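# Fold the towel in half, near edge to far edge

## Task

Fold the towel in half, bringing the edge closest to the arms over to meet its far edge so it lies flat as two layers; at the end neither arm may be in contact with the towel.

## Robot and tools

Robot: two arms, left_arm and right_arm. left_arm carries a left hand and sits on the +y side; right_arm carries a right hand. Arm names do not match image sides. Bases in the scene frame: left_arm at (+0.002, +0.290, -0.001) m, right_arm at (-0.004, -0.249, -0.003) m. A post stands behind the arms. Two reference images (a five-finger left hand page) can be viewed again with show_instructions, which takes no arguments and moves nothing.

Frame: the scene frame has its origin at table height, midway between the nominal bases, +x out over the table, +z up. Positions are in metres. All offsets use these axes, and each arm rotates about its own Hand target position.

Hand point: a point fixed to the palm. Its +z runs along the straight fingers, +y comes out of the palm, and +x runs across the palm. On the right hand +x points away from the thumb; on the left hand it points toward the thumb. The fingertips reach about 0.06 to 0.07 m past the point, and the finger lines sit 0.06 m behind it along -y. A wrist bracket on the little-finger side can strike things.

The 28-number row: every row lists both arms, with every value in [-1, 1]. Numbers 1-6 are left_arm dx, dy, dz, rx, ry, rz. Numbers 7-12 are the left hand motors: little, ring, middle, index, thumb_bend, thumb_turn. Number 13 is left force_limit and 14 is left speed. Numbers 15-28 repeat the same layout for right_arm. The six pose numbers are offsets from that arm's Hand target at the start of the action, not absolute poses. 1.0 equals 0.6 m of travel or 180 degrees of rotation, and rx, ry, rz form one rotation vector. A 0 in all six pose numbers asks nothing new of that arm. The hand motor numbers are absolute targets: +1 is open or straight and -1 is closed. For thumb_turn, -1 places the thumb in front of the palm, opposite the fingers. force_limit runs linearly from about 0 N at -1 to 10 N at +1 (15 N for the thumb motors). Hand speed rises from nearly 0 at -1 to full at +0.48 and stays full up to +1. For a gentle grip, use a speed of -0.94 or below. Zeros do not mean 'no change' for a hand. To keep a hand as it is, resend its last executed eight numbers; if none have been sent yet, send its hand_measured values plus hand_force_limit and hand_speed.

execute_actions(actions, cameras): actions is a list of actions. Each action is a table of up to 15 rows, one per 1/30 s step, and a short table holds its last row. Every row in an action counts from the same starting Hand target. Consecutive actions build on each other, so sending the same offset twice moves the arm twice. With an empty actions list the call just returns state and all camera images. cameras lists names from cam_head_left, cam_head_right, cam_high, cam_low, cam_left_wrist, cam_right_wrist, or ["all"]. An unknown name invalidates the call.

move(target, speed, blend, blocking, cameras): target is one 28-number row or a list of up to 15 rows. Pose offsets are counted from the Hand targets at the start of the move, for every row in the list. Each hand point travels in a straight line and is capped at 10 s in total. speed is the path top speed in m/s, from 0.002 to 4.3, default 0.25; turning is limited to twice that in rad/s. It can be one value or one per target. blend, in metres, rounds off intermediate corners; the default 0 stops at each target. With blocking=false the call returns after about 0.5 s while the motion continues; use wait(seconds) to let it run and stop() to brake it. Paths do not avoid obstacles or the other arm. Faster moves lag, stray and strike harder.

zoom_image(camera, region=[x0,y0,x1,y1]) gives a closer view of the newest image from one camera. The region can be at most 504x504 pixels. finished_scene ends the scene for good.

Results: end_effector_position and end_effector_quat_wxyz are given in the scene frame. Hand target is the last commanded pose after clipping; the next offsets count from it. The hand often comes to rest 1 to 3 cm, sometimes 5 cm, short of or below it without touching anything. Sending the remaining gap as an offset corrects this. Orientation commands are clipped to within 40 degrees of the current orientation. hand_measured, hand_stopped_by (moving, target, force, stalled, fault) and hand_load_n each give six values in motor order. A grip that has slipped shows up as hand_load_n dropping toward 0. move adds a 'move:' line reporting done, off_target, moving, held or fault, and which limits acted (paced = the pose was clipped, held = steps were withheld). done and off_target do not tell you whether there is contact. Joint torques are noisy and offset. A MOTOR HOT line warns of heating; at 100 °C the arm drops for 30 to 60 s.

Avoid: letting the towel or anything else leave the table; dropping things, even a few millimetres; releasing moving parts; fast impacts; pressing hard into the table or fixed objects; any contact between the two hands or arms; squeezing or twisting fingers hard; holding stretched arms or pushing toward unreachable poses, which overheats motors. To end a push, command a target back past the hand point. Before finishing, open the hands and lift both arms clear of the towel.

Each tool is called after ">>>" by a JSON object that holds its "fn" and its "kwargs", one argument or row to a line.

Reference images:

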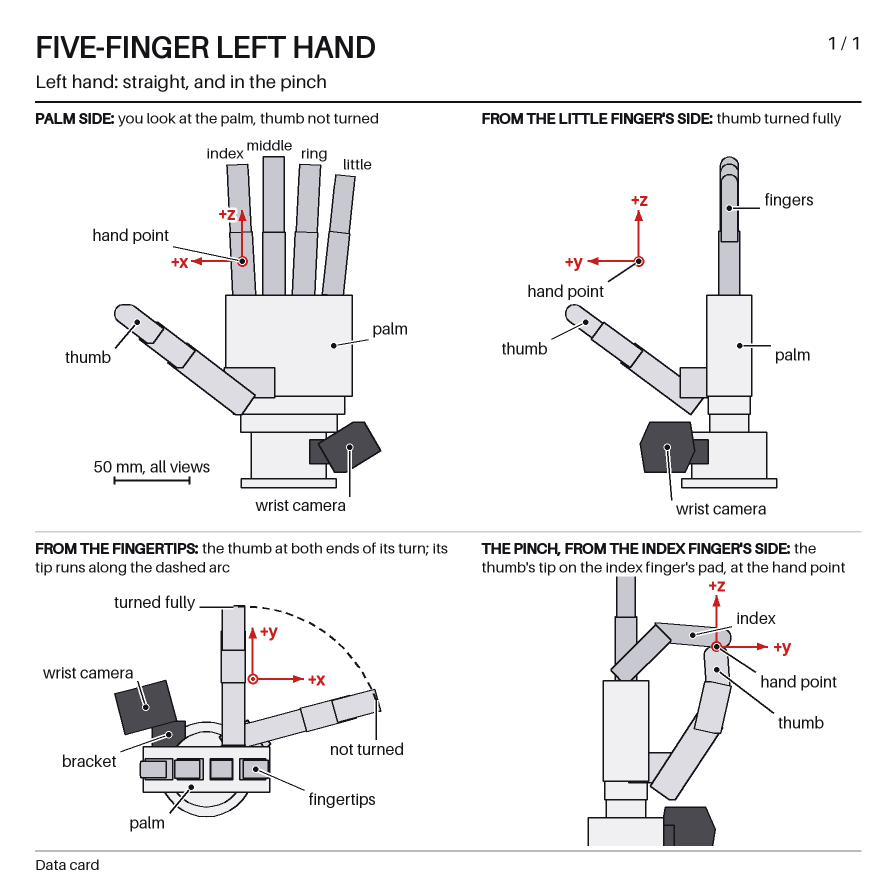

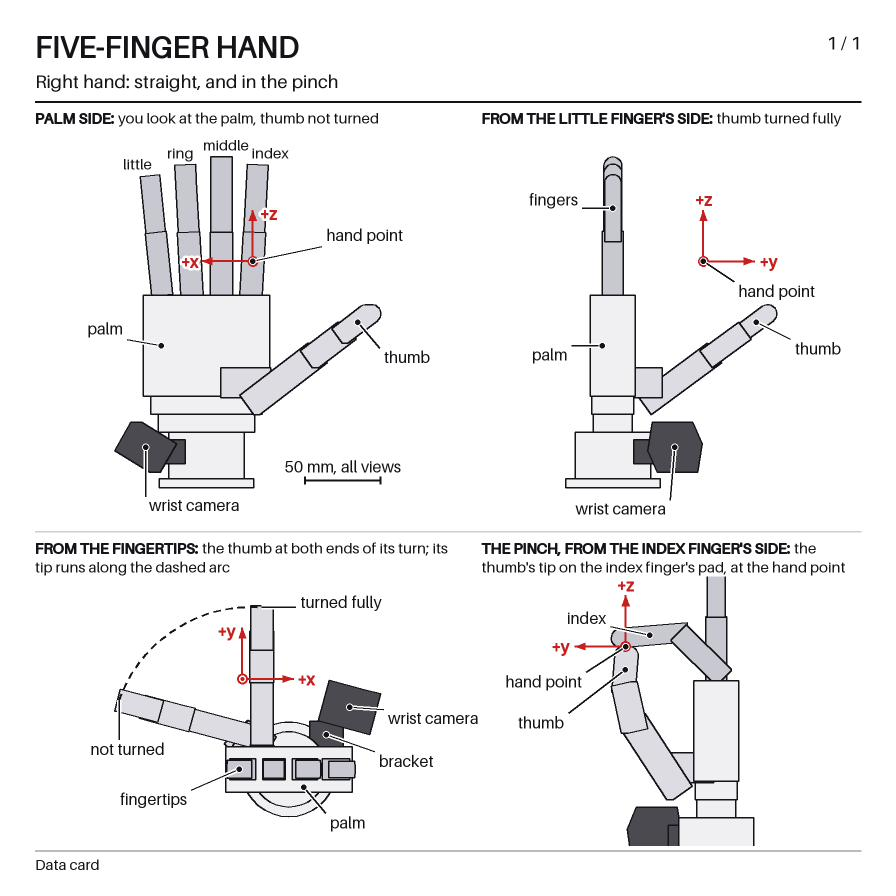

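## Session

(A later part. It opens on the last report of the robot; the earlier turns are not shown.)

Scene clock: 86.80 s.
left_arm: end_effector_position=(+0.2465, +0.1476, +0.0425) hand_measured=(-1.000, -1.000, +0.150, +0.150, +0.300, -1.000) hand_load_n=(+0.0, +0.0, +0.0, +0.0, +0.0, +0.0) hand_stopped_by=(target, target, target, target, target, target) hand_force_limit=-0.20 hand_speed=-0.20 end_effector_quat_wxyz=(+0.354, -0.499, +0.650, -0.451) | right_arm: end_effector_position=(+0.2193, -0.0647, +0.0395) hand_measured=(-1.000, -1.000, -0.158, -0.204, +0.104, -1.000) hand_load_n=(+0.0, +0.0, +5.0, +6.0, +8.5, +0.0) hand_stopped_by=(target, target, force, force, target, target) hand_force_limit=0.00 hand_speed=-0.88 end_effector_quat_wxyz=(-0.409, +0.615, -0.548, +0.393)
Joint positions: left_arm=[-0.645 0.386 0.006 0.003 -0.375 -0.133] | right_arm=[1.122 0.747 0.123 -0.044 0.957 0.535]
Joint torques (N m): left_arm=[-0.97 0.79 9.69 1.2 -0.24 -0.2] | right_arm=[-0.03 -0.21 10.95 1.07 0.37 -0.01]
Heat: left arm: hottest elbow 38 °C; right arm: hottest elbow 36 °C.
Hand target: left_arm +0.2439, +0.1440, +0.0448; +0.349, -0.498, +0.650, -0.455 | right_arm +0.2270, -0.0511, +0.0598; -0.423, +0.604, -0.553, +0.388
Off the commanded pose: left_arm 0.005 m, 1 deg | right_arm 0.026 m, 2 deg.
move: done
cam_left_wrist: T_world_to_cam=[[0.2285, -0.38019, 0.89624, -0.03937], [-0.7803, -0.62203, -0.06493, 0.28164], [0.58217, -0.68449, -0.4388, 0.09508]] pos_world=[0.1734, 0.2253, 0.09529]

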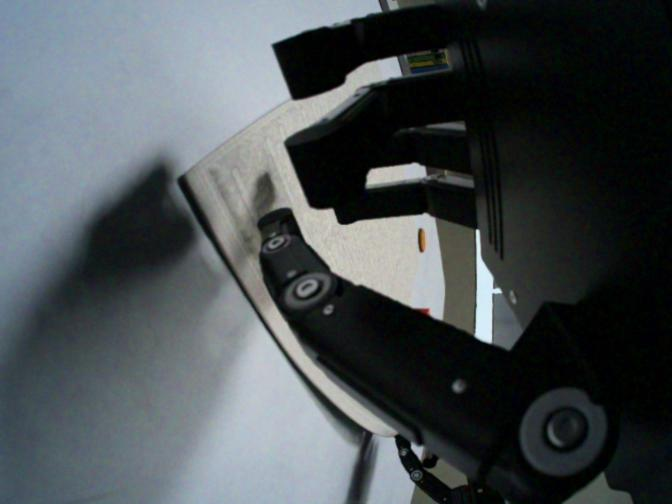

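>>> {"fn": "move", "kwargs": {
  "target": [-0.0067,0,-0.055,0,0,0,-1,-1,0.15,0.15,0.3,-1,-0.2,-0.2, 0,0,0,0,0,0,-1,-1,-0.45,-0.45,0.1,-1,0,-0.88],
  "cameras": ["cam_left_wrist"],
  "speed": 0.06
}}

>>> {"fn": "zoom_image", "kwargs": {
  "camera": "cam_left_wrist",
  "region": [130, 120, 430, 360]
}}

Scene clock: 87.90 s.
left_arm: end_effector_position=(+0.2465, +0.1475, +0.0426) hand_measured=(-1.000, -1.000, +0.150, +0.150, +0.300, -1.000) hand_load_n=(+0.0, +0.0, +0.0, +0.0, +0.0, +0.0) hand_stopped_by=(target, target, target, target, target, target) hand_force_limit=-0.20 hand_speed=-0.20 end_effector_quat_wxyz=(+0.354, -0.499, +0.650, -0.451) | right_arm: end_effector_position=(+0.2193, -0.0647, +0.0395) hand_measured=(-1.000, -1.000, -0.158, -0.204, +0.104, -1.000) hand_load_n=(+0.0, +0.0, +5.0, +6.0, +8.5, +0.0) hand_stopped_by=(target, target, force, force, target, target) hand_force_limit=0.00 hand_speed=-0.88 end_effector_quat_wxyz=(-0.409, +0.615, -0.548, +0.393)
Joint positions: left_arm=[-0.645 0.386 0.006 0.003 -0.375 -0.133] | right_arm=[1.122 0.747 0.123 -0.044 0.957 0.535]
Joint torques (N m): left_arm=[0.73 1.55 9.43 1.8 -0.12 -0.06] | right_arm=[-0.03 -0.15 10.95 1.07 0.37 -0.01]
Heat: left arm: hottest elbow 38 °C; right arm: hottest elbow 36 °C.
Hand target: left_arm +0.2465, +0.1475, +0.0426; +0.354, -0.499, +0.650, -0.451 (not the last commanded pose) | right_arm +0.2270, -0.0511, +0.0598; -0.423, +0.604, -0.553, +0.388
Off the commanded pose: left_arm 0.032 m, 1 deg | right_arm 0.026 m, 2 deg.
move: held (left_arm; a check stopped the path); limits=held
pose unreachable (left arm): on one or more control steps of this call, first in action 0 (counted from 0), this arm could not follow its commanded pose, so it was not sent that pose on those steps. It may still have moved: this result reports where it is.
cause: moving toward the commanded pose would bring two parts of the arm too close to each other (joints 2 (shoulder) and 3 (elbow) lie between them).
cam_left_wrist: T_world_to_cam=[[0.22856, -0.37989, 0.89635, -0.03946], [-0.78027, -0.62209, -0.06469, 0.28162], [0.58218, -0.68461, -0.4386, 0.09509]] pos_world=[0.1734, 0.2253, 0.09529]

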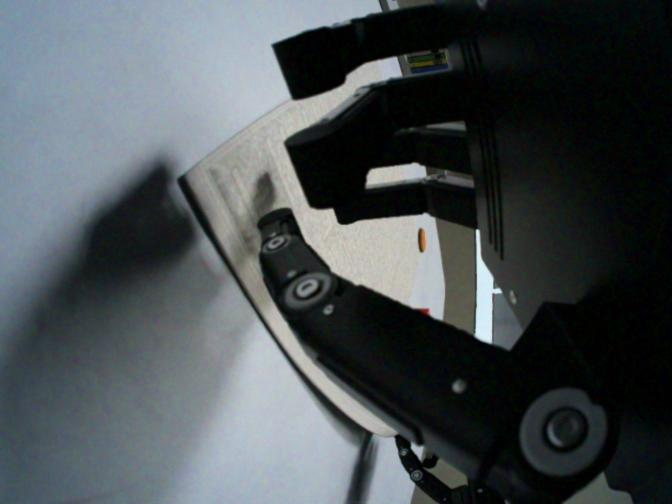

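Scaled by 1.680 from the camera's image (finer frame: 960x720).

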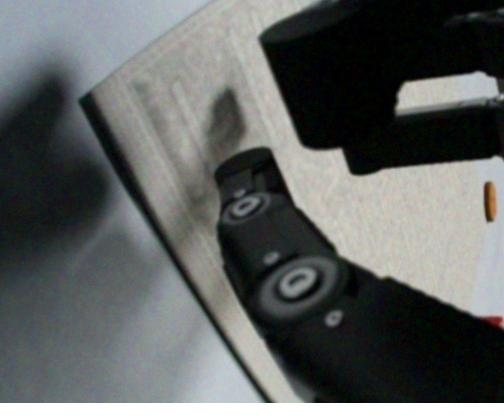

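>>> {"fn": "move", "kwargs": {
  "target": [
    [0.133,-0.04,0.02,0,0,0,-1,-1,0.3,0.3,0,-1,-0.2,-0.2, 0,0,0,0,0,0,-1,-1,-0.45,-0.45,0.1,-1,0,-0.88],
    [0.133,-0.04,-0.058,0,0,0,-1,-1,0.3,0.3,0,-1,-0.2,-0.2, 0,0,0,0,0,0,-1,-1,-0.45,-0.45,0.1,-1,0,-0.88]
  ],
  "cameras": ["cam_left_wrist"],
  "speed": 0.1
}}

Scene clock: 91.97 s.
left_arm: end_effector_position=(+0.3285, +0.1161, +0.0164) hand_measured=(-1.000, -1.000, +0.300, +0.300, +0.000, -1.000) hand_load_n=(+0.0, +0.0, +0.5, +0.0, +0.0, +0.0) hand_stopped_by=(target, target, target, target, target, target) hand_force_limit=-0.20 hand_speed=-0.20 end_effector_quat_wxyz=(+0.352, -0.496, +0.645, -0.461) | right_arm: end_effector_position=(+0.2193, -0.0647, +0.0395) hand_measured=(-1.000, -1.000, -0.158, -0.204, +0.104, -1.000) hand_load_n=(+0.0, +0.0, +5.0, +6.0, +8.0, +0.0) hand_stopped_by=(target, target, force, force, target, target) hand_force_limit=0.00 hand_speed=-0.88 end_effector_quat_wxyz=(-0.409, +0.615, -0.548, +0.393)
Joint positions: left_arm=[-0.514 1.291 0.126 0.823 -0.242 -0.089] | right_arm=[1.122 0.747 0.123 -0.044 0.957 0.535]
Joint torques (N m): left_arm=[1.79 -2.61 4.29 2.35 0.06 0.06] | right_arm=[-0.03 -0.15 10.96 1.07 0.37 -0.01]
Heat: left arm: hottest elbow 38 °C; right arm: hottest elbow 36 °C.
Hand target: left_arm +0.3264, +0.1236, +0.0079; +0.354, -0.499, +0.650, -0.451 | right_arm +0.2270, -0.0511, +0.0598; -0.423, +0.604, -0.553, +0.388
Off the commanded pose: left_arm 0.012 m, 1 deg | right_arm 0.026 m, 2 deg.
move: off_target (left_arm)
cam_left_wrist: T_world_to_cam=[[0.21264, -0.36559, 0.90616, -0.04336], [-0.78426, -0.61703, -0.0649, 0.32508], [0.58285, -0.69687, -0.41792, 0.01522]] pos_world=[0.25529, 0.19534, 0.06675]

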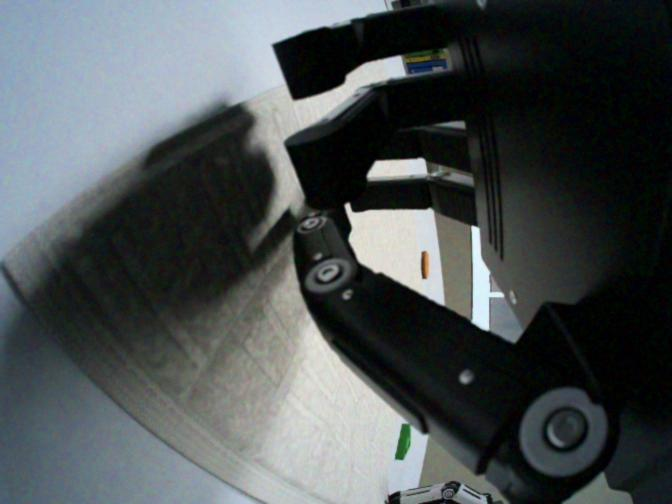

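>>> {"fn": "move", "kwargs": {
  "target": [0.1,0,-0.006,0,0,0,-1,-1,0.3,0.3,0,-1,-0.2,-0.2, 0.1,-0.01,0,0,0,0,-1,-1,-0.45,-0.45,0.1,-1,0,-0.88],
  "cameras": ["cam_high","cam_left_wrist","cam_low","cam_right_wrist"],
  "speed": 0.06
}}

Scene clock: 94.07 s.
left_arm: end_effector_position=(+0.3819, +0.1148, +0.0153) hand_measured=(-1.000, -1.000, +0.300, +0.300, +0.000, -1.000) hand_load_n=(+0.0, +0.0, +0.5, +0.0, +0.0, +0.0) hand_stopped_by=(target, target, target, target, target, target) hand_force_limit=-0.20 hand_speed=-0.20 end_effector_quat_wxyz=(+0.350, -0.495, +0.643, -0.468) | right_arm: end_effector_position=(+0.2709, -0.0684, +0.0410) hand_measured=(-1.000, -1.000, -0.158, -0.204, +0.104, -1.000) hand_load_n=(+0.0, +0.5, +5.5, +6.0, +9.0, +0.5) hand_stopped_by=(target, target, force, force, target, target) hand_force_limit=0.00 hand_speed=-0.88 end_effector_quat_wxyz=(-0.407, +0.618, -0.552, +0.385)
Joint positions: left_arm=[-0.405 1.447 0.245 0.875 -0.13 -0.057] | right_arm=[0.84 0.899 0.15 0.236 0.708 0.323]
Joint torques (N m): left_arm=[2.26 -3.66 5.64 1.72 -0.13 0.15] | right_arm=[-0.56 -0.38 10.14 2.73 0.18 -0.14]
Motor temperatures (°C): left_arm=[29 27 38 26 33 29] | right_arm=[32 30 37 30 30 31]
Heat: left arm: hottest elbow 38 °C; right arm: hottest elbow 37 °C.
Hand target: left_arm +0.3864, +0.1235, +0.0042; +0.354, -0.499, +0.650, -0.451 | right_arm +0.2869, -0.0571, +0.0598; -0.423, +0.604, -0.553, +0.388
Off the commanded pose: left_arm 0.015 m, 2 deg | right_arm 0.027 m, 2 deg.
move: off_target (left_arm, right_arm)
cam_left_wrist: T_world_to_cam=[[0.20521, -0.35705, 0.91126, -0.05238], [-0.78822, -0.61223, -0.06239, 0.36699], [0.58017, -0.70547, -0.40707, -0.01547]] pos_world=[0.30899, 0.19506, 0.06433]
cam_right_wrist: T_world_to_cam=[[-0.36926, -0.29848, -0.88009, 0.11228], [-0.57525, 0.81719, -0.03579, 0.22051], [0.72989, 0.49306, -0.47345, -0.03303]] pos_world=[0.19241, -0.1304, 0.09107]
Images, in order (width x height): cam_high 672x504, cam_low 672x504, cam_left_wrist 672x504, cam_right_wrist 672x504.

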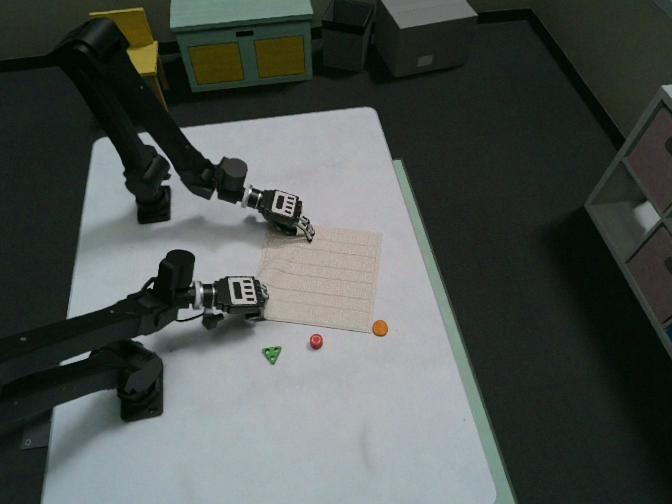

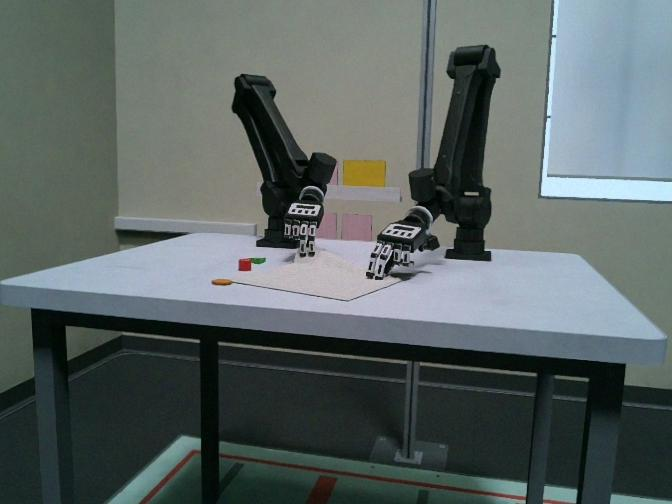

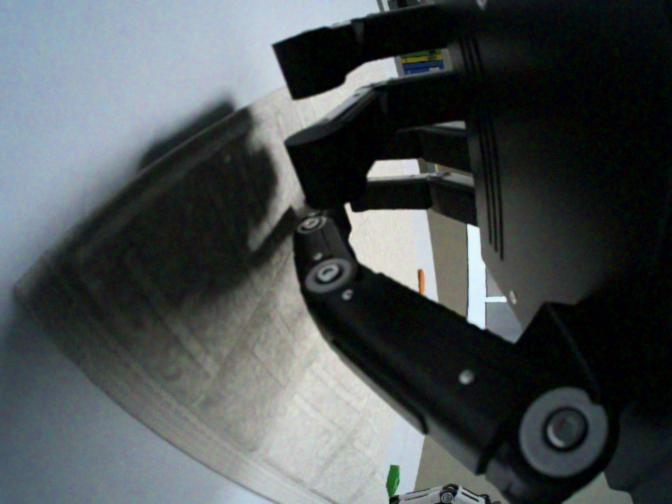

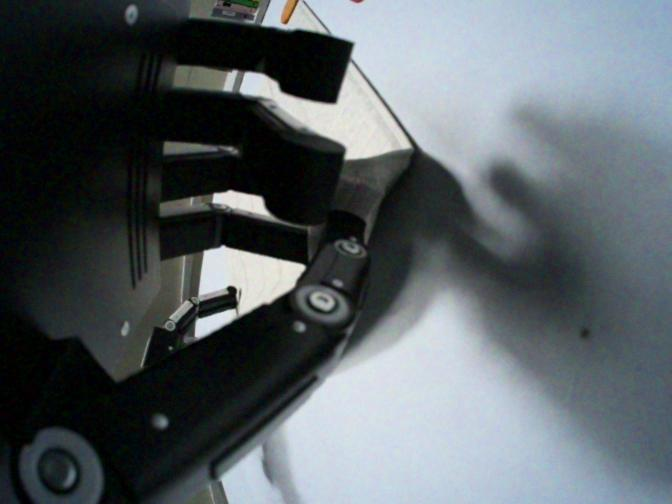

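>>> {"fn": "move", "kwargs": {
  "target": [
    [0,0,0.08,0,0,0,-1,-1,0.3,0.3,0.3,-1,-0.2,-0.2, 0,0,0,0,0,0,-1,-1,-0.45,-0.45,0.1,-1,0,-0.88],
    [-0.127,0.0275,0.068,0,0,0,-1,-1,0.15,0.15,0.3,-1,-0.2,-0.2, 0,0,0,0,0,0,-1,-1,-0.45,-0.45,0.1,-1,0,-0.88]
  ],
  "cameras": ["cam_high","cam_left_wrist"],
  "speed": 0.12
}}

Scene clock: 98.03 s.
left_arm: end_effector_position=(+0.3128, +0.1445, +0.0439) hand_measured=(-1.000, -1.000, +0.150, +0.150, +0.300, -1.000) hand_load_n=(+0.0, +0.0, +0.0, +0.0, +0.0, +0.0) hand_stopped_by=(target, target, target, target, target, target) hand_force_limit=-0.20 hand_speed=-0.20 end_effector_quat_wxyz=(+0.359, -0.500, +0.649, -0.448) | right_arm: end_effector_position=(+0.2709, -0.0688, +0.0405) hand_measured=(-1.000, -1.000, -0.158, -0.204, +0.104, -1.000) hand_load_n=(+0.0, +0.0, +5.0, +5.5, +8.5, +0.0) hand_stopped_by=(target, target, force, force, target, target) hand_force_limit=0.00 hand_speed=-0.88 end_effector_quat_wxyz=(-0.406, +0.619, -0.551, +0.385)
Joint positions: left_arm=[-0.447 0.931 0.105 0.47 -0.201 -0.054] | right_arm=[0.838 0.9 0.15 0.236 0.707 0.32]
Joint torques (N m): left_arm=[-0.85 -2.61 7.43 1.35 -0.15 -0.18] | right_arm=[-0.5 -0.44 10.13 2.8 0.17 -0.08]
Heat: left arm: hottest elbow 38 °C; right arm: hottest elbow 37 °C.
Hand target: left_arm +0.3102, +0.1399, +0.0451; +0.354, -0.499, +0.650, -0.451 | right_arm +0.2869, -0.0570, +0.0597; -0.423, +0.604, -0.553, +0.388
Off the commanded pose: left_arm 0.005 m, 1 deg | right_arm 0.028 m, 3 deg.
move: done
cam_left_wrist: T_world_to_cam=[[0.22858, -0.38485, 0.89423, -0.0562], [-0.77448, -0.62843, -0.07249, 0.33096], [0.58986, -0.67599, -0.44171, 0.05151]] pos_world=[0.23879, 0.22118, 0.097]

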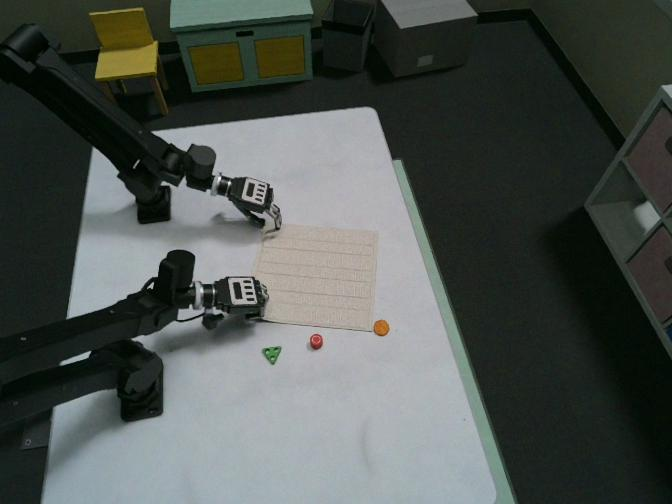

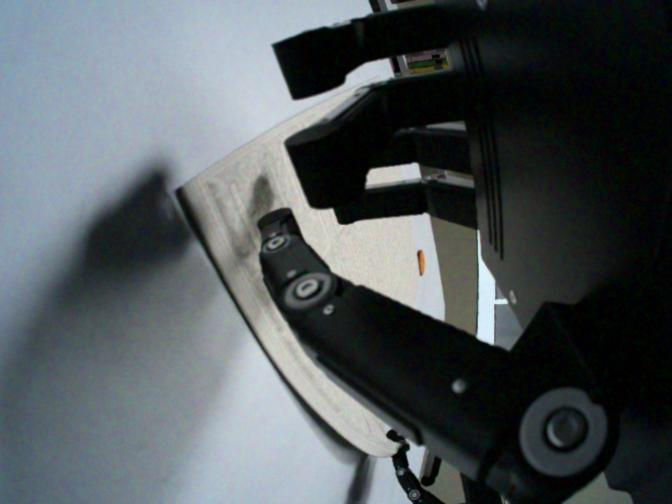

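>>> {"fn": "move", "kwargs": {
  "target": [
    [-0.0137,0.0133,0.02,0,0,0,-1,-1,0.15,0.15,0.3,-1,-0.2,-0.2, 0,0,0,0,0,0,-1,-1,-0.45,-0.45,0.1,-1,0,-0.88],
    [-0.0137,0.0133,-0.057,0,0,0,-1,-1,0.15,0.15,0.3,-1,-0.2,-0.2, 0,0,0,0,0,0,-1,-1,-0.45,-0.45,0.1,-1,0,-0.88]
  ],
  "cameras": ["cam_high","cam_left_wrist"],
  "speed": 0.06
}}

>>> {"fn": "zoom_image", "kwargs": {
  "camera": "cam_left_wrist",
  "region": [130, 120, 430, 360]
}}

Scene clock: 101.60 s.
left_arm: end_effector_position=(+0.3069, +0.1444, +0.0201) hand_measured=(-1.000, -1.000, +0.150, +0.150, +0.300, -1.000) hand_load_n=(+0.0, +0.0, +0.0, +0.0, +0.0, +0.0) hand_stopped_by=(target, target, target, target, target, target) hand_force_limit=-0.20 hand_speed=-0.20 end_effector_quat_wxyz=(+0.359, -0.494, +0.645, -0.459) | right_arm: end_effector_position=(+0.2709, -0.0688, +0.0405) hand_measured=(-1.000, -1.000, -0.158, -0.204, +0.104, -1.000) hand_load_n=(+0.0, +0.0, +5.0, +5.5, +8.5, +0.0) hand_stopped_by=(target, target, force, force, target, target) hand_force_limit=0.00 hand_speed=-0.88 end_effector_quat_wxyz=(-0.406, +0.619, -0.551, +0.385)
Joint positions: left_arm=[-0.447 1.125 0.047 0.746 -0.187 -0.054] | right_arm=[0.838 0.9 0.15 0.236 0.707 0.32]
Joint torques (N m): left_arm=[0.91 -1.14 4.74 2.15 0.05 -0.1] | right_arm=[-0.5 -0.44 10.13 2.8 0.17 -0.08]
Heat: left arm: hottest elbow 38 °C; right arm: hottest elbow 38 °C.
Hand target: left_arm +0.3020, +0.1480, +0.0109; +0.354, -0.499, +0.650, -0.451 | right_arm +0.2869, -0.0570, +0.0597; -0.423, +0.604, -0.553, +0.388
Off the commanded pose: left_arm 0.011 m, 1 deg | right_arm 0.028 m, 3 deg.
move: off_target (left_arm)
cam_left_wrist: T_world_to_cam=[[0.20702, -0.37494, 0.90364, -0.02857], [-0.78115, -0.61944, -0.07806, 0.32547], [0.58902, -0.68972, -0.42112, 0.04614]] pos_world=[0.23297, 0.22272, 0.07066]

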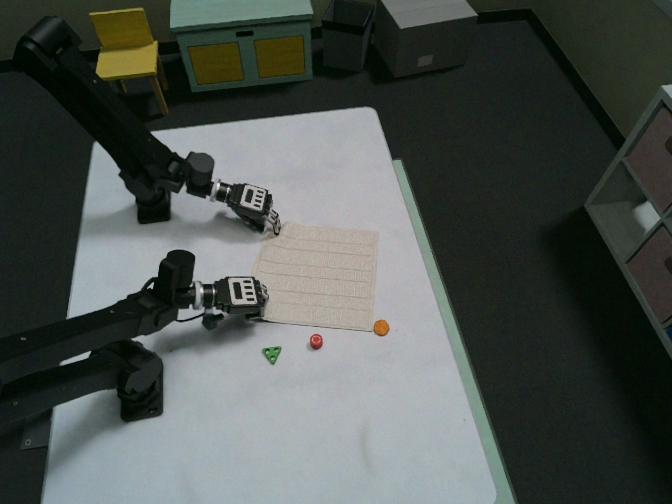

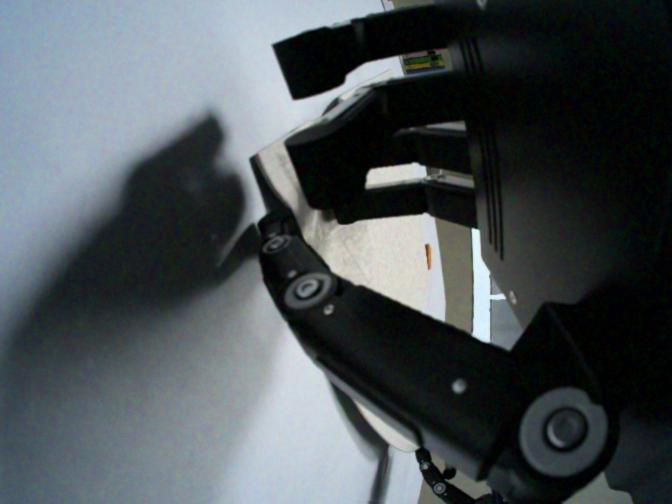

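Scaled by 1.680 from the camera's image (finer frame: 960x720).

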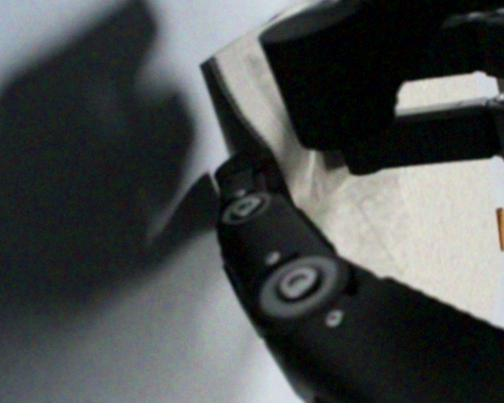

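>>> {"fn": "move", "kwargs": {
  "target": [0,0,-0.008,0,0,0,-1,-1,-0.05,-0.05,0.3,-1,1,-0.88, 0,0,0,0,0,0,-1,-1,-0.45,-0.45,0.1,-1,0,-0.88],
  "cameras": ["cam_left_wrist"],
  "speed": 0.06
}}

>>> {"fn": "zoom_image", "kwargs": {
  "camera": "cam_left_wrist",
  "region": [130, 120, 430, 360]
}}

Scene clock: 102.80 s.
left_arm: end_effector_position=(+0.3103, +0.1427, +0.0207) hand_measured=(-1.000, -1.000, -0.050, -0.050, +0.300, -1.000) hand_load_n=(+0.0, +0.0, +2.0, +0.0, +0.0, +0.0) hand_stopped_by=(target, target, target, target, target, target) hand_force_limit=1.00 hand_speed=-0.88 end_effector_quat_wxyz=(+0.362, -0.492, +0.641, -0.466) | right_arm: end_effector_position=(+0.2709, -0.0688, +0.0405) hand_measured=(-1.000, -1.000, -0.158, -0.204, +0.104, -1.000) hand_load_n=(+0.0, +0.0, +5.0, +6.0, +8.5, +0.0) hand_stopped_by=(target, target, force, force, target, target) hand_force_limit=0.00 hand_speed=-0.88 end_effector_quat_wxyz=(-0.406, +0.619, -0.551, +0.385)
Joint positions: left_arm=[-0.447 1.172 0.046 0.812 -0.187 -0.054] | right_arm=[0.838 0.9 0.15 0.236 0.707 0.32]
Joint torques (N m): left_arm=[0.91 -0.62 4.04 1.73 0.03 -0.11] | right_arm=[-0.56 -0.44 10.13 2.8 0.17 -0.08]
Heat: left arm: hottest elbow 38 °C; right arm: hottest elbow 38 °C.
Hand target: left_arm +0.3019, +0.1480, +0.0060; +0.354, -0.499, +0.650, -0.451 | right_arm +0.2869, -0.0570, +0.0597; -0.423, +0.604, -0.553, +0.388
Off the commanded pose: left_arm 0.018 m, 2 deg | right_arm 0.028 m, 3 deg.
move: off_target (left_arm)
cam_left_wrist: T_world_to_cam=[[0.19171, -0.36758, 0.91002, -0.02689], [-0.77977, -0.6201, -0.0862, 0.32695], [0.59599, -0.69308, -0.40551, 0.04136]] pos_world=[0.23545, 0.22153, 0.06943]

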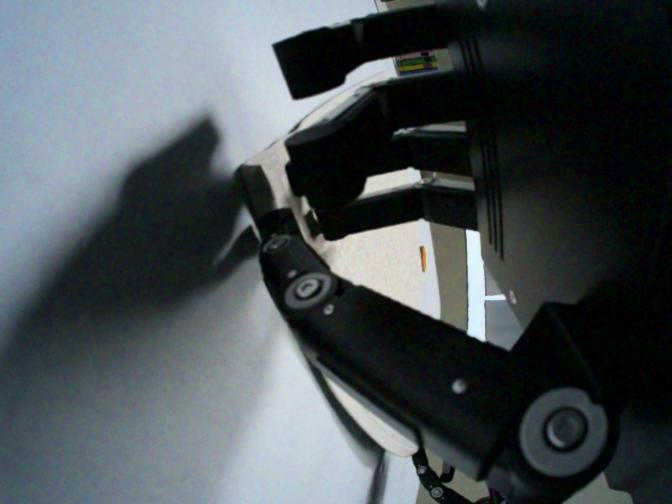

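Scaled by 1.680 from the camera's image (finer frame: 960x720).

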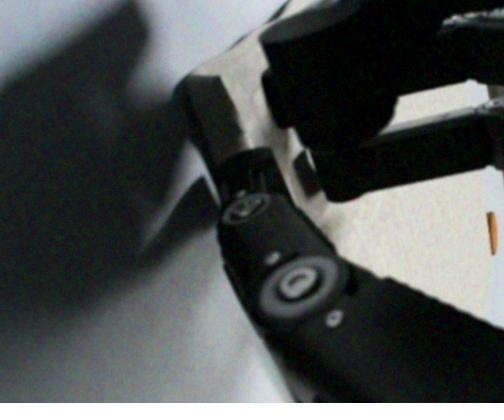

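Same shape as with the right hand. Close the thumb, then fingers.

>>> {"fn": "move", "kwargs": {
  "target": [0,0,-0.002,0,0,0,-1,-1,-0.15,-0.15,0.1,-1,1,-0.88, 0,0,0,0,0,0,-1,-1,-0.45,-0.45,0.1,-1,0,-0.88],
  "cameras": ["cam_left_wrist"],
  "speed": 0.06
}}

>>> {"fn": "move", "kwargs": {
  "target": [0,0,0,0,0,0,-1,-1,-0.45,-0.45,0.1,-1,0,-0.88, 0,0,0,0,0,0,-1,-1,-0.45,-0.45,0.1,-1,0,-0.88],
  "cameras": ["cam_left_wrist"],
  "speed": 0.06
}}

Scene clock: 104.57 s.
left_arm: end_effector_position=(+0.3110, +0.1424, +0.0204) hand_measured=(-1.000, -1.000, -0.150, -0.150, +0.100, -1.000) hand_load_n=(+0.0, +0.0, +1.0, -0.5, +0.0, +0.0) hand_stopped_by=(target, target, target, target, target, target) hand_force_limit=1.00 hand_speed=-0.88 end_effector_quat_wxyz=(+0.363, -0.491, +0.640, -0.467) | right_arm: end_effector_position=(+0.2709, -0.0688, +0.0405) hand_measured=(-1.000, -1.000, -0.158, -0.204, +0.104, -1.000) hand_load_n=(+0.0, +0.0, +5.0, +5.5, +8.5, +0.0) hand_stopped_by=(target, target, force, force, target, target) hand_force_limit=0.00 hand_speed=-0.88 end_effector_quat_wxyz=(-0.405, +0.619, -0.551, +0.385)
Joint positions: left_arm=[-0.447 1.184 0.046 0.827 -0.187 -0.054] | right_arm=[0.838 0.9 0.15 0.236 0.707 0.32]
Joint torques (N m): left_arm=[0.91 -0.79 3.86 1.69 0.04 -0.1] | right_arm=[-0.5 -0.44 10.13 2.78 0.17 -0.08]
Heat: left arm: hottest elbow 38 °C; right arm: hottest elbow 39 °C.
Hand target: left_arm +0.3019, +0.1480, +0.0048; +0.354, -0.499, +0.650, -0.451 | right_arm +0.2869, -0.0570, +0.0597; -0.423, +0.604, -0.553, +0.388
Off the commanded pose: left_arm 0.019 m, 3 deg | right_arm 0.028 m, 3 deg.
move: off_target (left_arm)
cam_left_wrist: T_world_to_cam=[[0.18919, -0.36637, 0.91103, -0.0263], [-0.77952, -0.62023, -0.08754, 0.32724], [0.59712, -0.69361, -0.40294, 0.04023]] pos_world=[0.23605, 0.22123, 0.06882]

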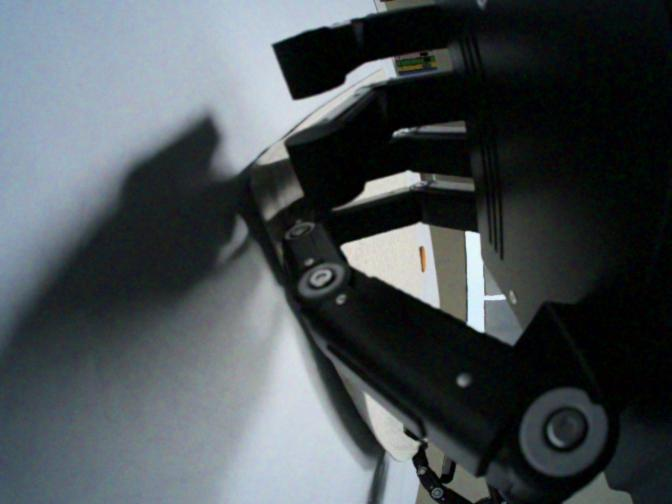

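Scene clock: 105.13 s.
left_arm: end_effector_position=(+0.3109, +0.1424, +0.0202) hand_measured=(-1.000, -1.000, -0.192, -0.248, +0.100, -1.000) hand_load_n=(+0.0, +0.0, +5.5, +7.5, +4.0, +0.0) hand_stopped_by=(target, target, force, force, target, target) hand_force_limit=0.00 hand_speed=-0.88 end_effector_quat_wxyz=(+0.363, -0.491, +0.640, -0.467) | right_arm: end_effector_position=(+0.2709, -0.0688, +0.0405) hand_measured=(-1.000, -1.000, -0.158, -0.204, +0.104, -1.000) hand_load_n=(+0.0, +0.0, +5.0, +5.5, +8.5, +0.0) hand_stopped_by=(target, target, force, force, target, target) hand_force_limit=0.00 hand_speed=-0.88 end_effector_quat_wxyz=(-0.405, +0.619, -0.551, +0.385)
Joint positions: left_arm=[-0.447 1.185 0.046 0.827 -0.187 -0.054] | right_arm=[0.838 0.9 0.15 0.236 0.707 0.32]
Joint torques (N m): left_arm=[1.03 -1.03 3.85 1.74 0.03 -0.09] | right_arm=[-0.56 -0.44 10.13 2.78 0.17 -0.08]
Heat: left arm: hottest elbow 38 °C; right arm: hottest elbow 39 °C.
Hand target: left_arm +0.3020, +0.1480, +0.0049; +0.354, -0.499, +0.650, -0.451 | right_arm +0.2869, -0.0570, +0.0597; -0.423, +0.604, -0.553, +0.388
Off the commanded pose: left_arm 0.019 m, 3 deg | right_arm 0.028 m, 3 deg.
move: done
cam_left_wrist: T_world_to_cam=[[0.18983, -0.36672, 0.91076, -0.02618], [-0.77961, -0.62016, -0.08721, 0.32721], [0.5968, -0.69349, -0.40362, 0.04024]] pos_world=[0.23605, 0.22123, 0.06862]

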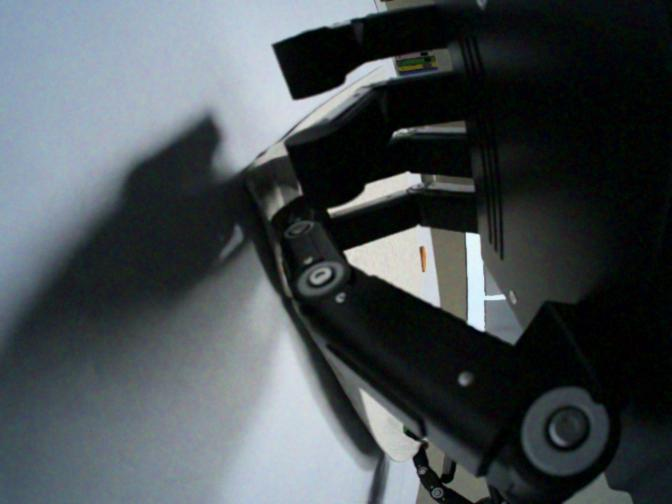

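>>> {"fn": "move", "kwargs": {
  "target": [0.01,-0.005,0.095,0,0,0,-1,-1,-0.45,-0.45,0.1,-1,0,-0.88, 0,0,0,0,0,0,-1,-1,-0.45,-0.45,0.1,-1,0,-0.88],
  "cameras": ["all"],
  "speed": 0.05
}}

>>> {"fn": "zoom_image", "kwargs": {
  "camera": "cam_low",
  "region": [200, 180, 430, 310]
}}

Scene clock: 107.30 s.
left_arm: end_effector_position=(+0.2935, +0.1508, +0.0413) hand_measured=(-1.000, -1.000, -0.192, -0.248, +0.100, -1.000) hand_load_n=(+0.0, +0.0, +5.0, +7.5, +3.5, +0.0) hand_stopped_by=(target, target, force, force, target, target) hand_force_limit=0.00 hand_speed=-0.88 end_effector_quat_wxyz=(+0.348, -0.501, +0.661, -0.437) | right_arm: end_effector_position=(+0.2709, -0.0688, +0.0405) hand_measured=(-1.000, -1.000, -0.158, -0.204, +0.104, -1.000) hand_load_n=(+0.0, +0.0, +5.0, +6.0, +8.5, +0.0) hand_stopped_by=(target, target, force, force, target, target) hand_force_limit=0.00 hand_speed=-0.88 end_effector_quat_wxyz=(-0.405, +0.619, -0.551, +0.385)
Joint positions: left_arm=[-0.447 0.792 0.085 0.314 -0.186 -0.054] | right_arm=[0.838 0.9 0.15 0.236 0.707 0.32]
Joint torques (N m): left_arm=[0.91 -1.9 11.6 1.35 0 -0.1] | right_arm=[-0.5 -0.44 10.13 2.8 0.17 -0.08]
Heat: left arm: hottest elbow 38 °C; right arm: hottest elbow 39 °C.
Hand target: left_arm +0.3079, +0.1450, +0.0617; +0.354, -0.499, +0.650, -0.451 | right_arm +0.2869, -0.0570, +0.0597; -0.423, +0.604, -0.553, +0.388
Off the commanded pose: left_arm 0.026 m, 2 deg | right_arm 0.028 m, 3 deg.
move: off_target (left_arm)
cam_left_wrist: T_world_to_cam=[[0.25441, -0.39799, 0.88141, -0.05201], [-0.78485, -0.61747, -0.05227, 0.32035], [0.56505, -0.67848, -0.46945, 0.07469]] pos_world=[0.22246, 0.22778, 0.09765]
cam_right_wrist: T_world_to_cam=[[-0.37005, -0.30199, -0.87856, 0.11157], [-0.57583, 0.81668, -0.03818, 0.22114], [0.72903, 0.49177, -0.47611, -0.03277]] pos_world=[0.19251, -0.13079, 0.09087]

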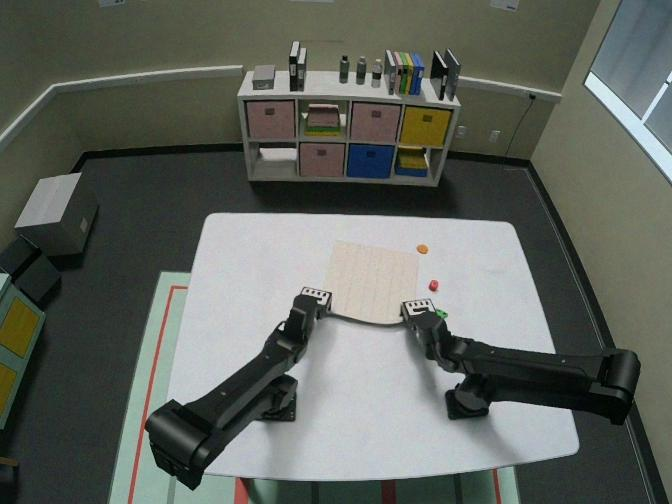

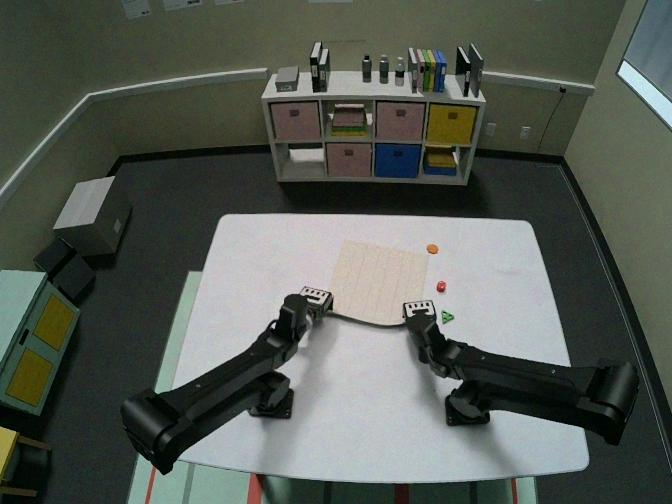

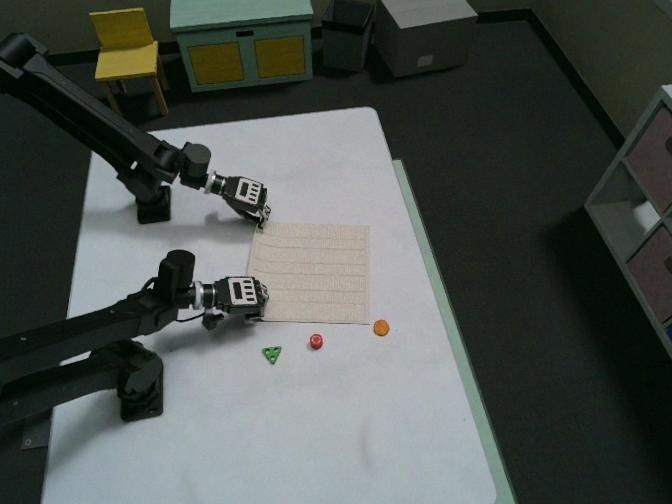

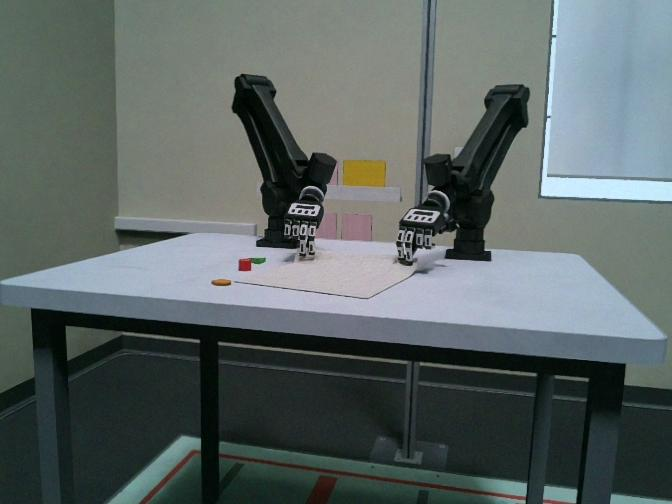

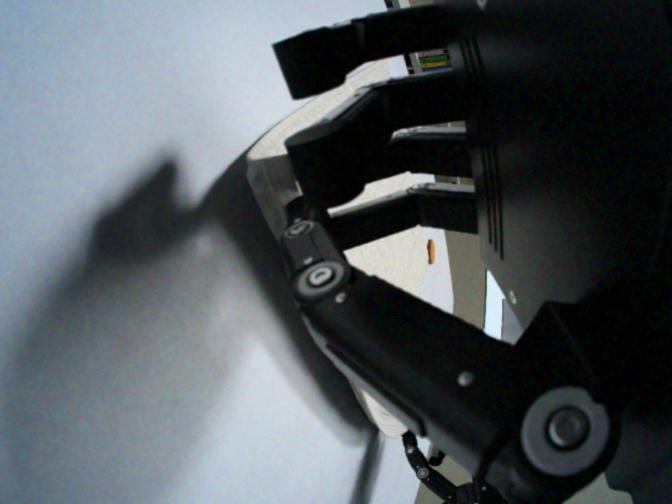

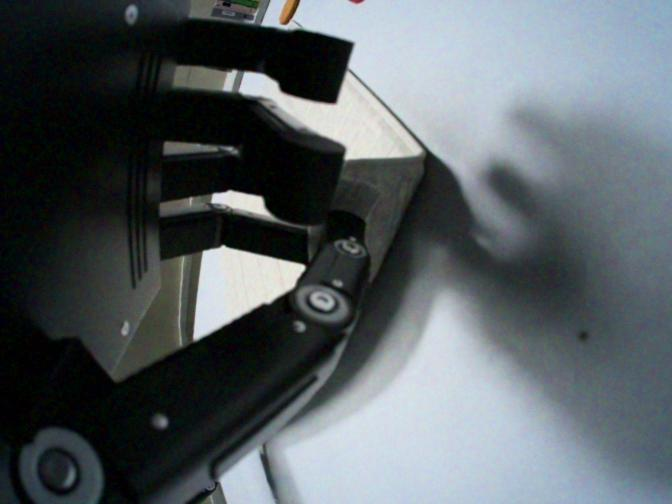

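Scaled by 2.191.

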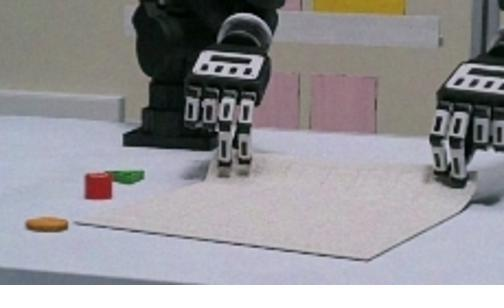

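>>> {"fn": "zoom_image", "kwargs": {
  "camera": "cam_right_wrist",
  "region": [290, 130, 450, 290]
}}

>>> {"fn": "zoom_image", "kwargs": {
  "camera": "cam_left_wrist",
  "region": [220, 120, 400, 300]
}}

>>> {"fn": "zoom_image", "kwargs": {
  "camera": "cam_head_right",
  "region": [280, 220, 480, 340]
}}

Scaled by 3.150 from the camera's image (finer frame: 960x720).

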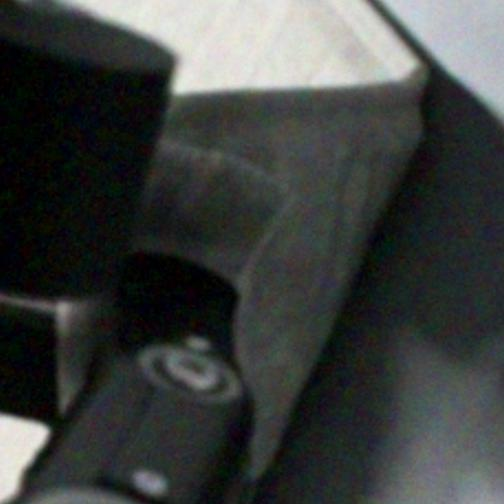

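Scaled by 2.800 from the camera's image (finer frame: 960x720).

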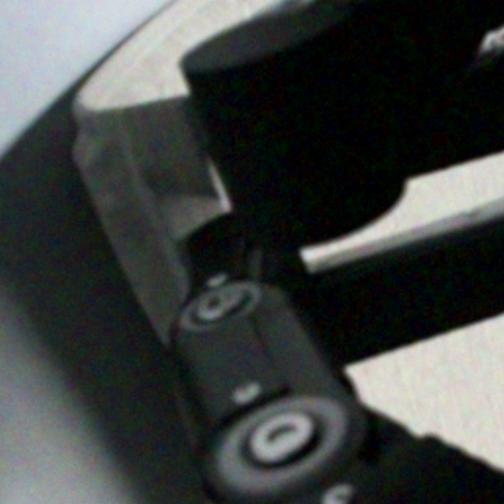

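Scaled by 2.520.

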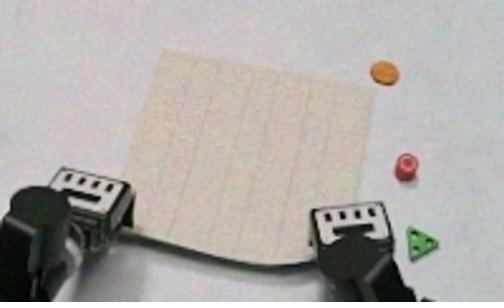

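>>> {"fn": "move", "kwargs": {
  "target": [
    [0,0,0,0,0,0,-1,-1,-0.45,-0.45,0.1,-1,0,-0.88, -0.015,0,-0.075,0,0,0,-1,-1,-0.45,-0.45,0.1,-1,0,-0.88],
    [0,0,0,0,0,0,-1,-1,-0.45,-0.45,0.1,-1,0,-0.88, -0.015,0,-0.075,0,0,0,-1,-1,0.4,0.4,0.3,-1,0,-0.5],
    [0,0,0,0,0,0,-1,-1,-0.45,-0.45,0.1,-1,0,-0.88, -0.015,0,0.04,0,0,0,-1,-1,0.4,0.4,0.3,-1,0,-0.5],
    [0,0,0,0,0,0,-1,-1,-0.45,-0.45,0.1,-1,0,-0.88, -0.07,0.04,0.04,0,0,0,-1,-1,0.4,0.4,0.3,-1,0,-0.5]
  ],
  "cameras": ["cam_high","cam_low","cam_right_wrist"],
  "speed": 0.06
}}

Scene clock: 117.57 s.
left_arm: end_effector_position=(+0.2936, +0.1508, +0.0414) hand_measured=(-1.000, -1.000, -0.192, -0.248, +0.100, -1.000) hand_load_n=(+0.0, +0.0, +4.5, +7.5, +4.0, +0.0) hand_stopped_by=(target, target, force, force, target, target) hand_force_limit=0.00 hand_speed=-0.88 end_effector_quat_wxyz=(+0.348, -0.501, +0.661, -0.438) | right_arm: end_effector_position=(+0.2396, -0.0496, +0.0634) hand_measured=(-1.000, -1.000, +0.400, +0.400, +0.300, -1.000) hand_load_n=(+0.5, +0.0, +0.0, +0.0, +0.0, +0.0) hand_stopped_by=(target, target, target, target, target, target) hand_force_limit=0.00 hand_speed=-0.50 end_effector_quat_wxyz=(-0.407, +0.613, -0.551, +0.394)
Joint positions: left_arm=[-0.447 0.791 0.085 0.314 -0.186 -0.054] | right_arm=[1.058 0.79 0.205 -0.04 0.911 0.483]
Joint torques (N m): left_arm=[0.91 -1.49 11.62 1.37 0 -0.09] | right_arm=[1.32 -0.38 11.28 1.16 0.64 0.07]
Heat: left arm: hottest elbow 39 °C; right arm: hottest elbow 39 °C.
Hand target: left_arm +0.3079, +0.1450, +0.0618; +0.354, -0.499, +0.650, -0.451 | right_arm +0.2449, -0.0330, +0.0838; -0.423, +0.604, -0.553, +0.388
Off the commanded pose: left_arm 0.026 m, 2 deg | right_arm 0.027 m, 2 deg.
move: off_target (right_arm)
cam_right_wrist: T_world_to_cam=[[-0.35893, -0.29996, -0.88385, 0.12377], [-0.5654, 0.82331, -0.0498, 0.18688], [0.74262, 0.48185, -0.46511, -0.01294]] pos_world=[0.1597, -0.1105, 0.11268]

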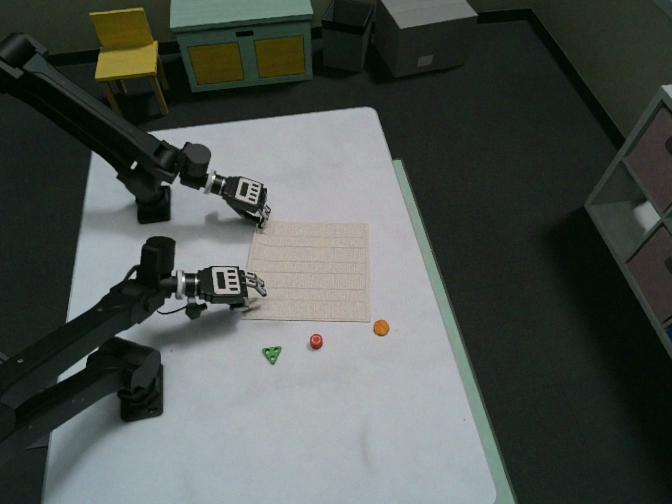

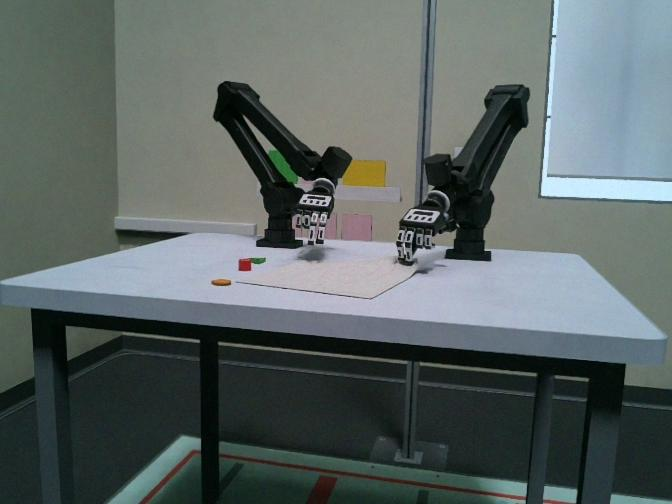

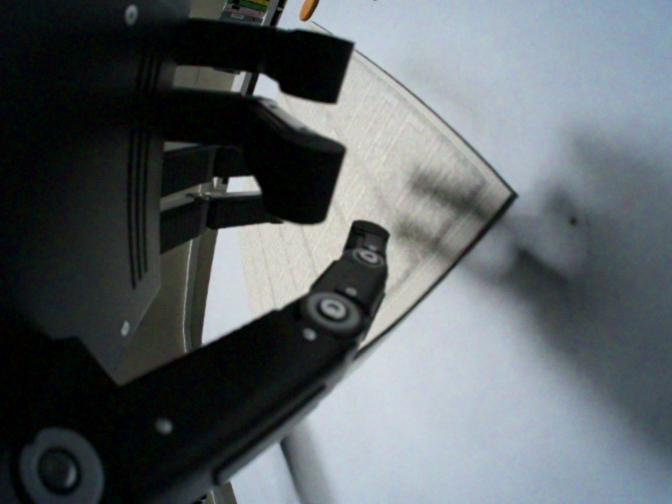

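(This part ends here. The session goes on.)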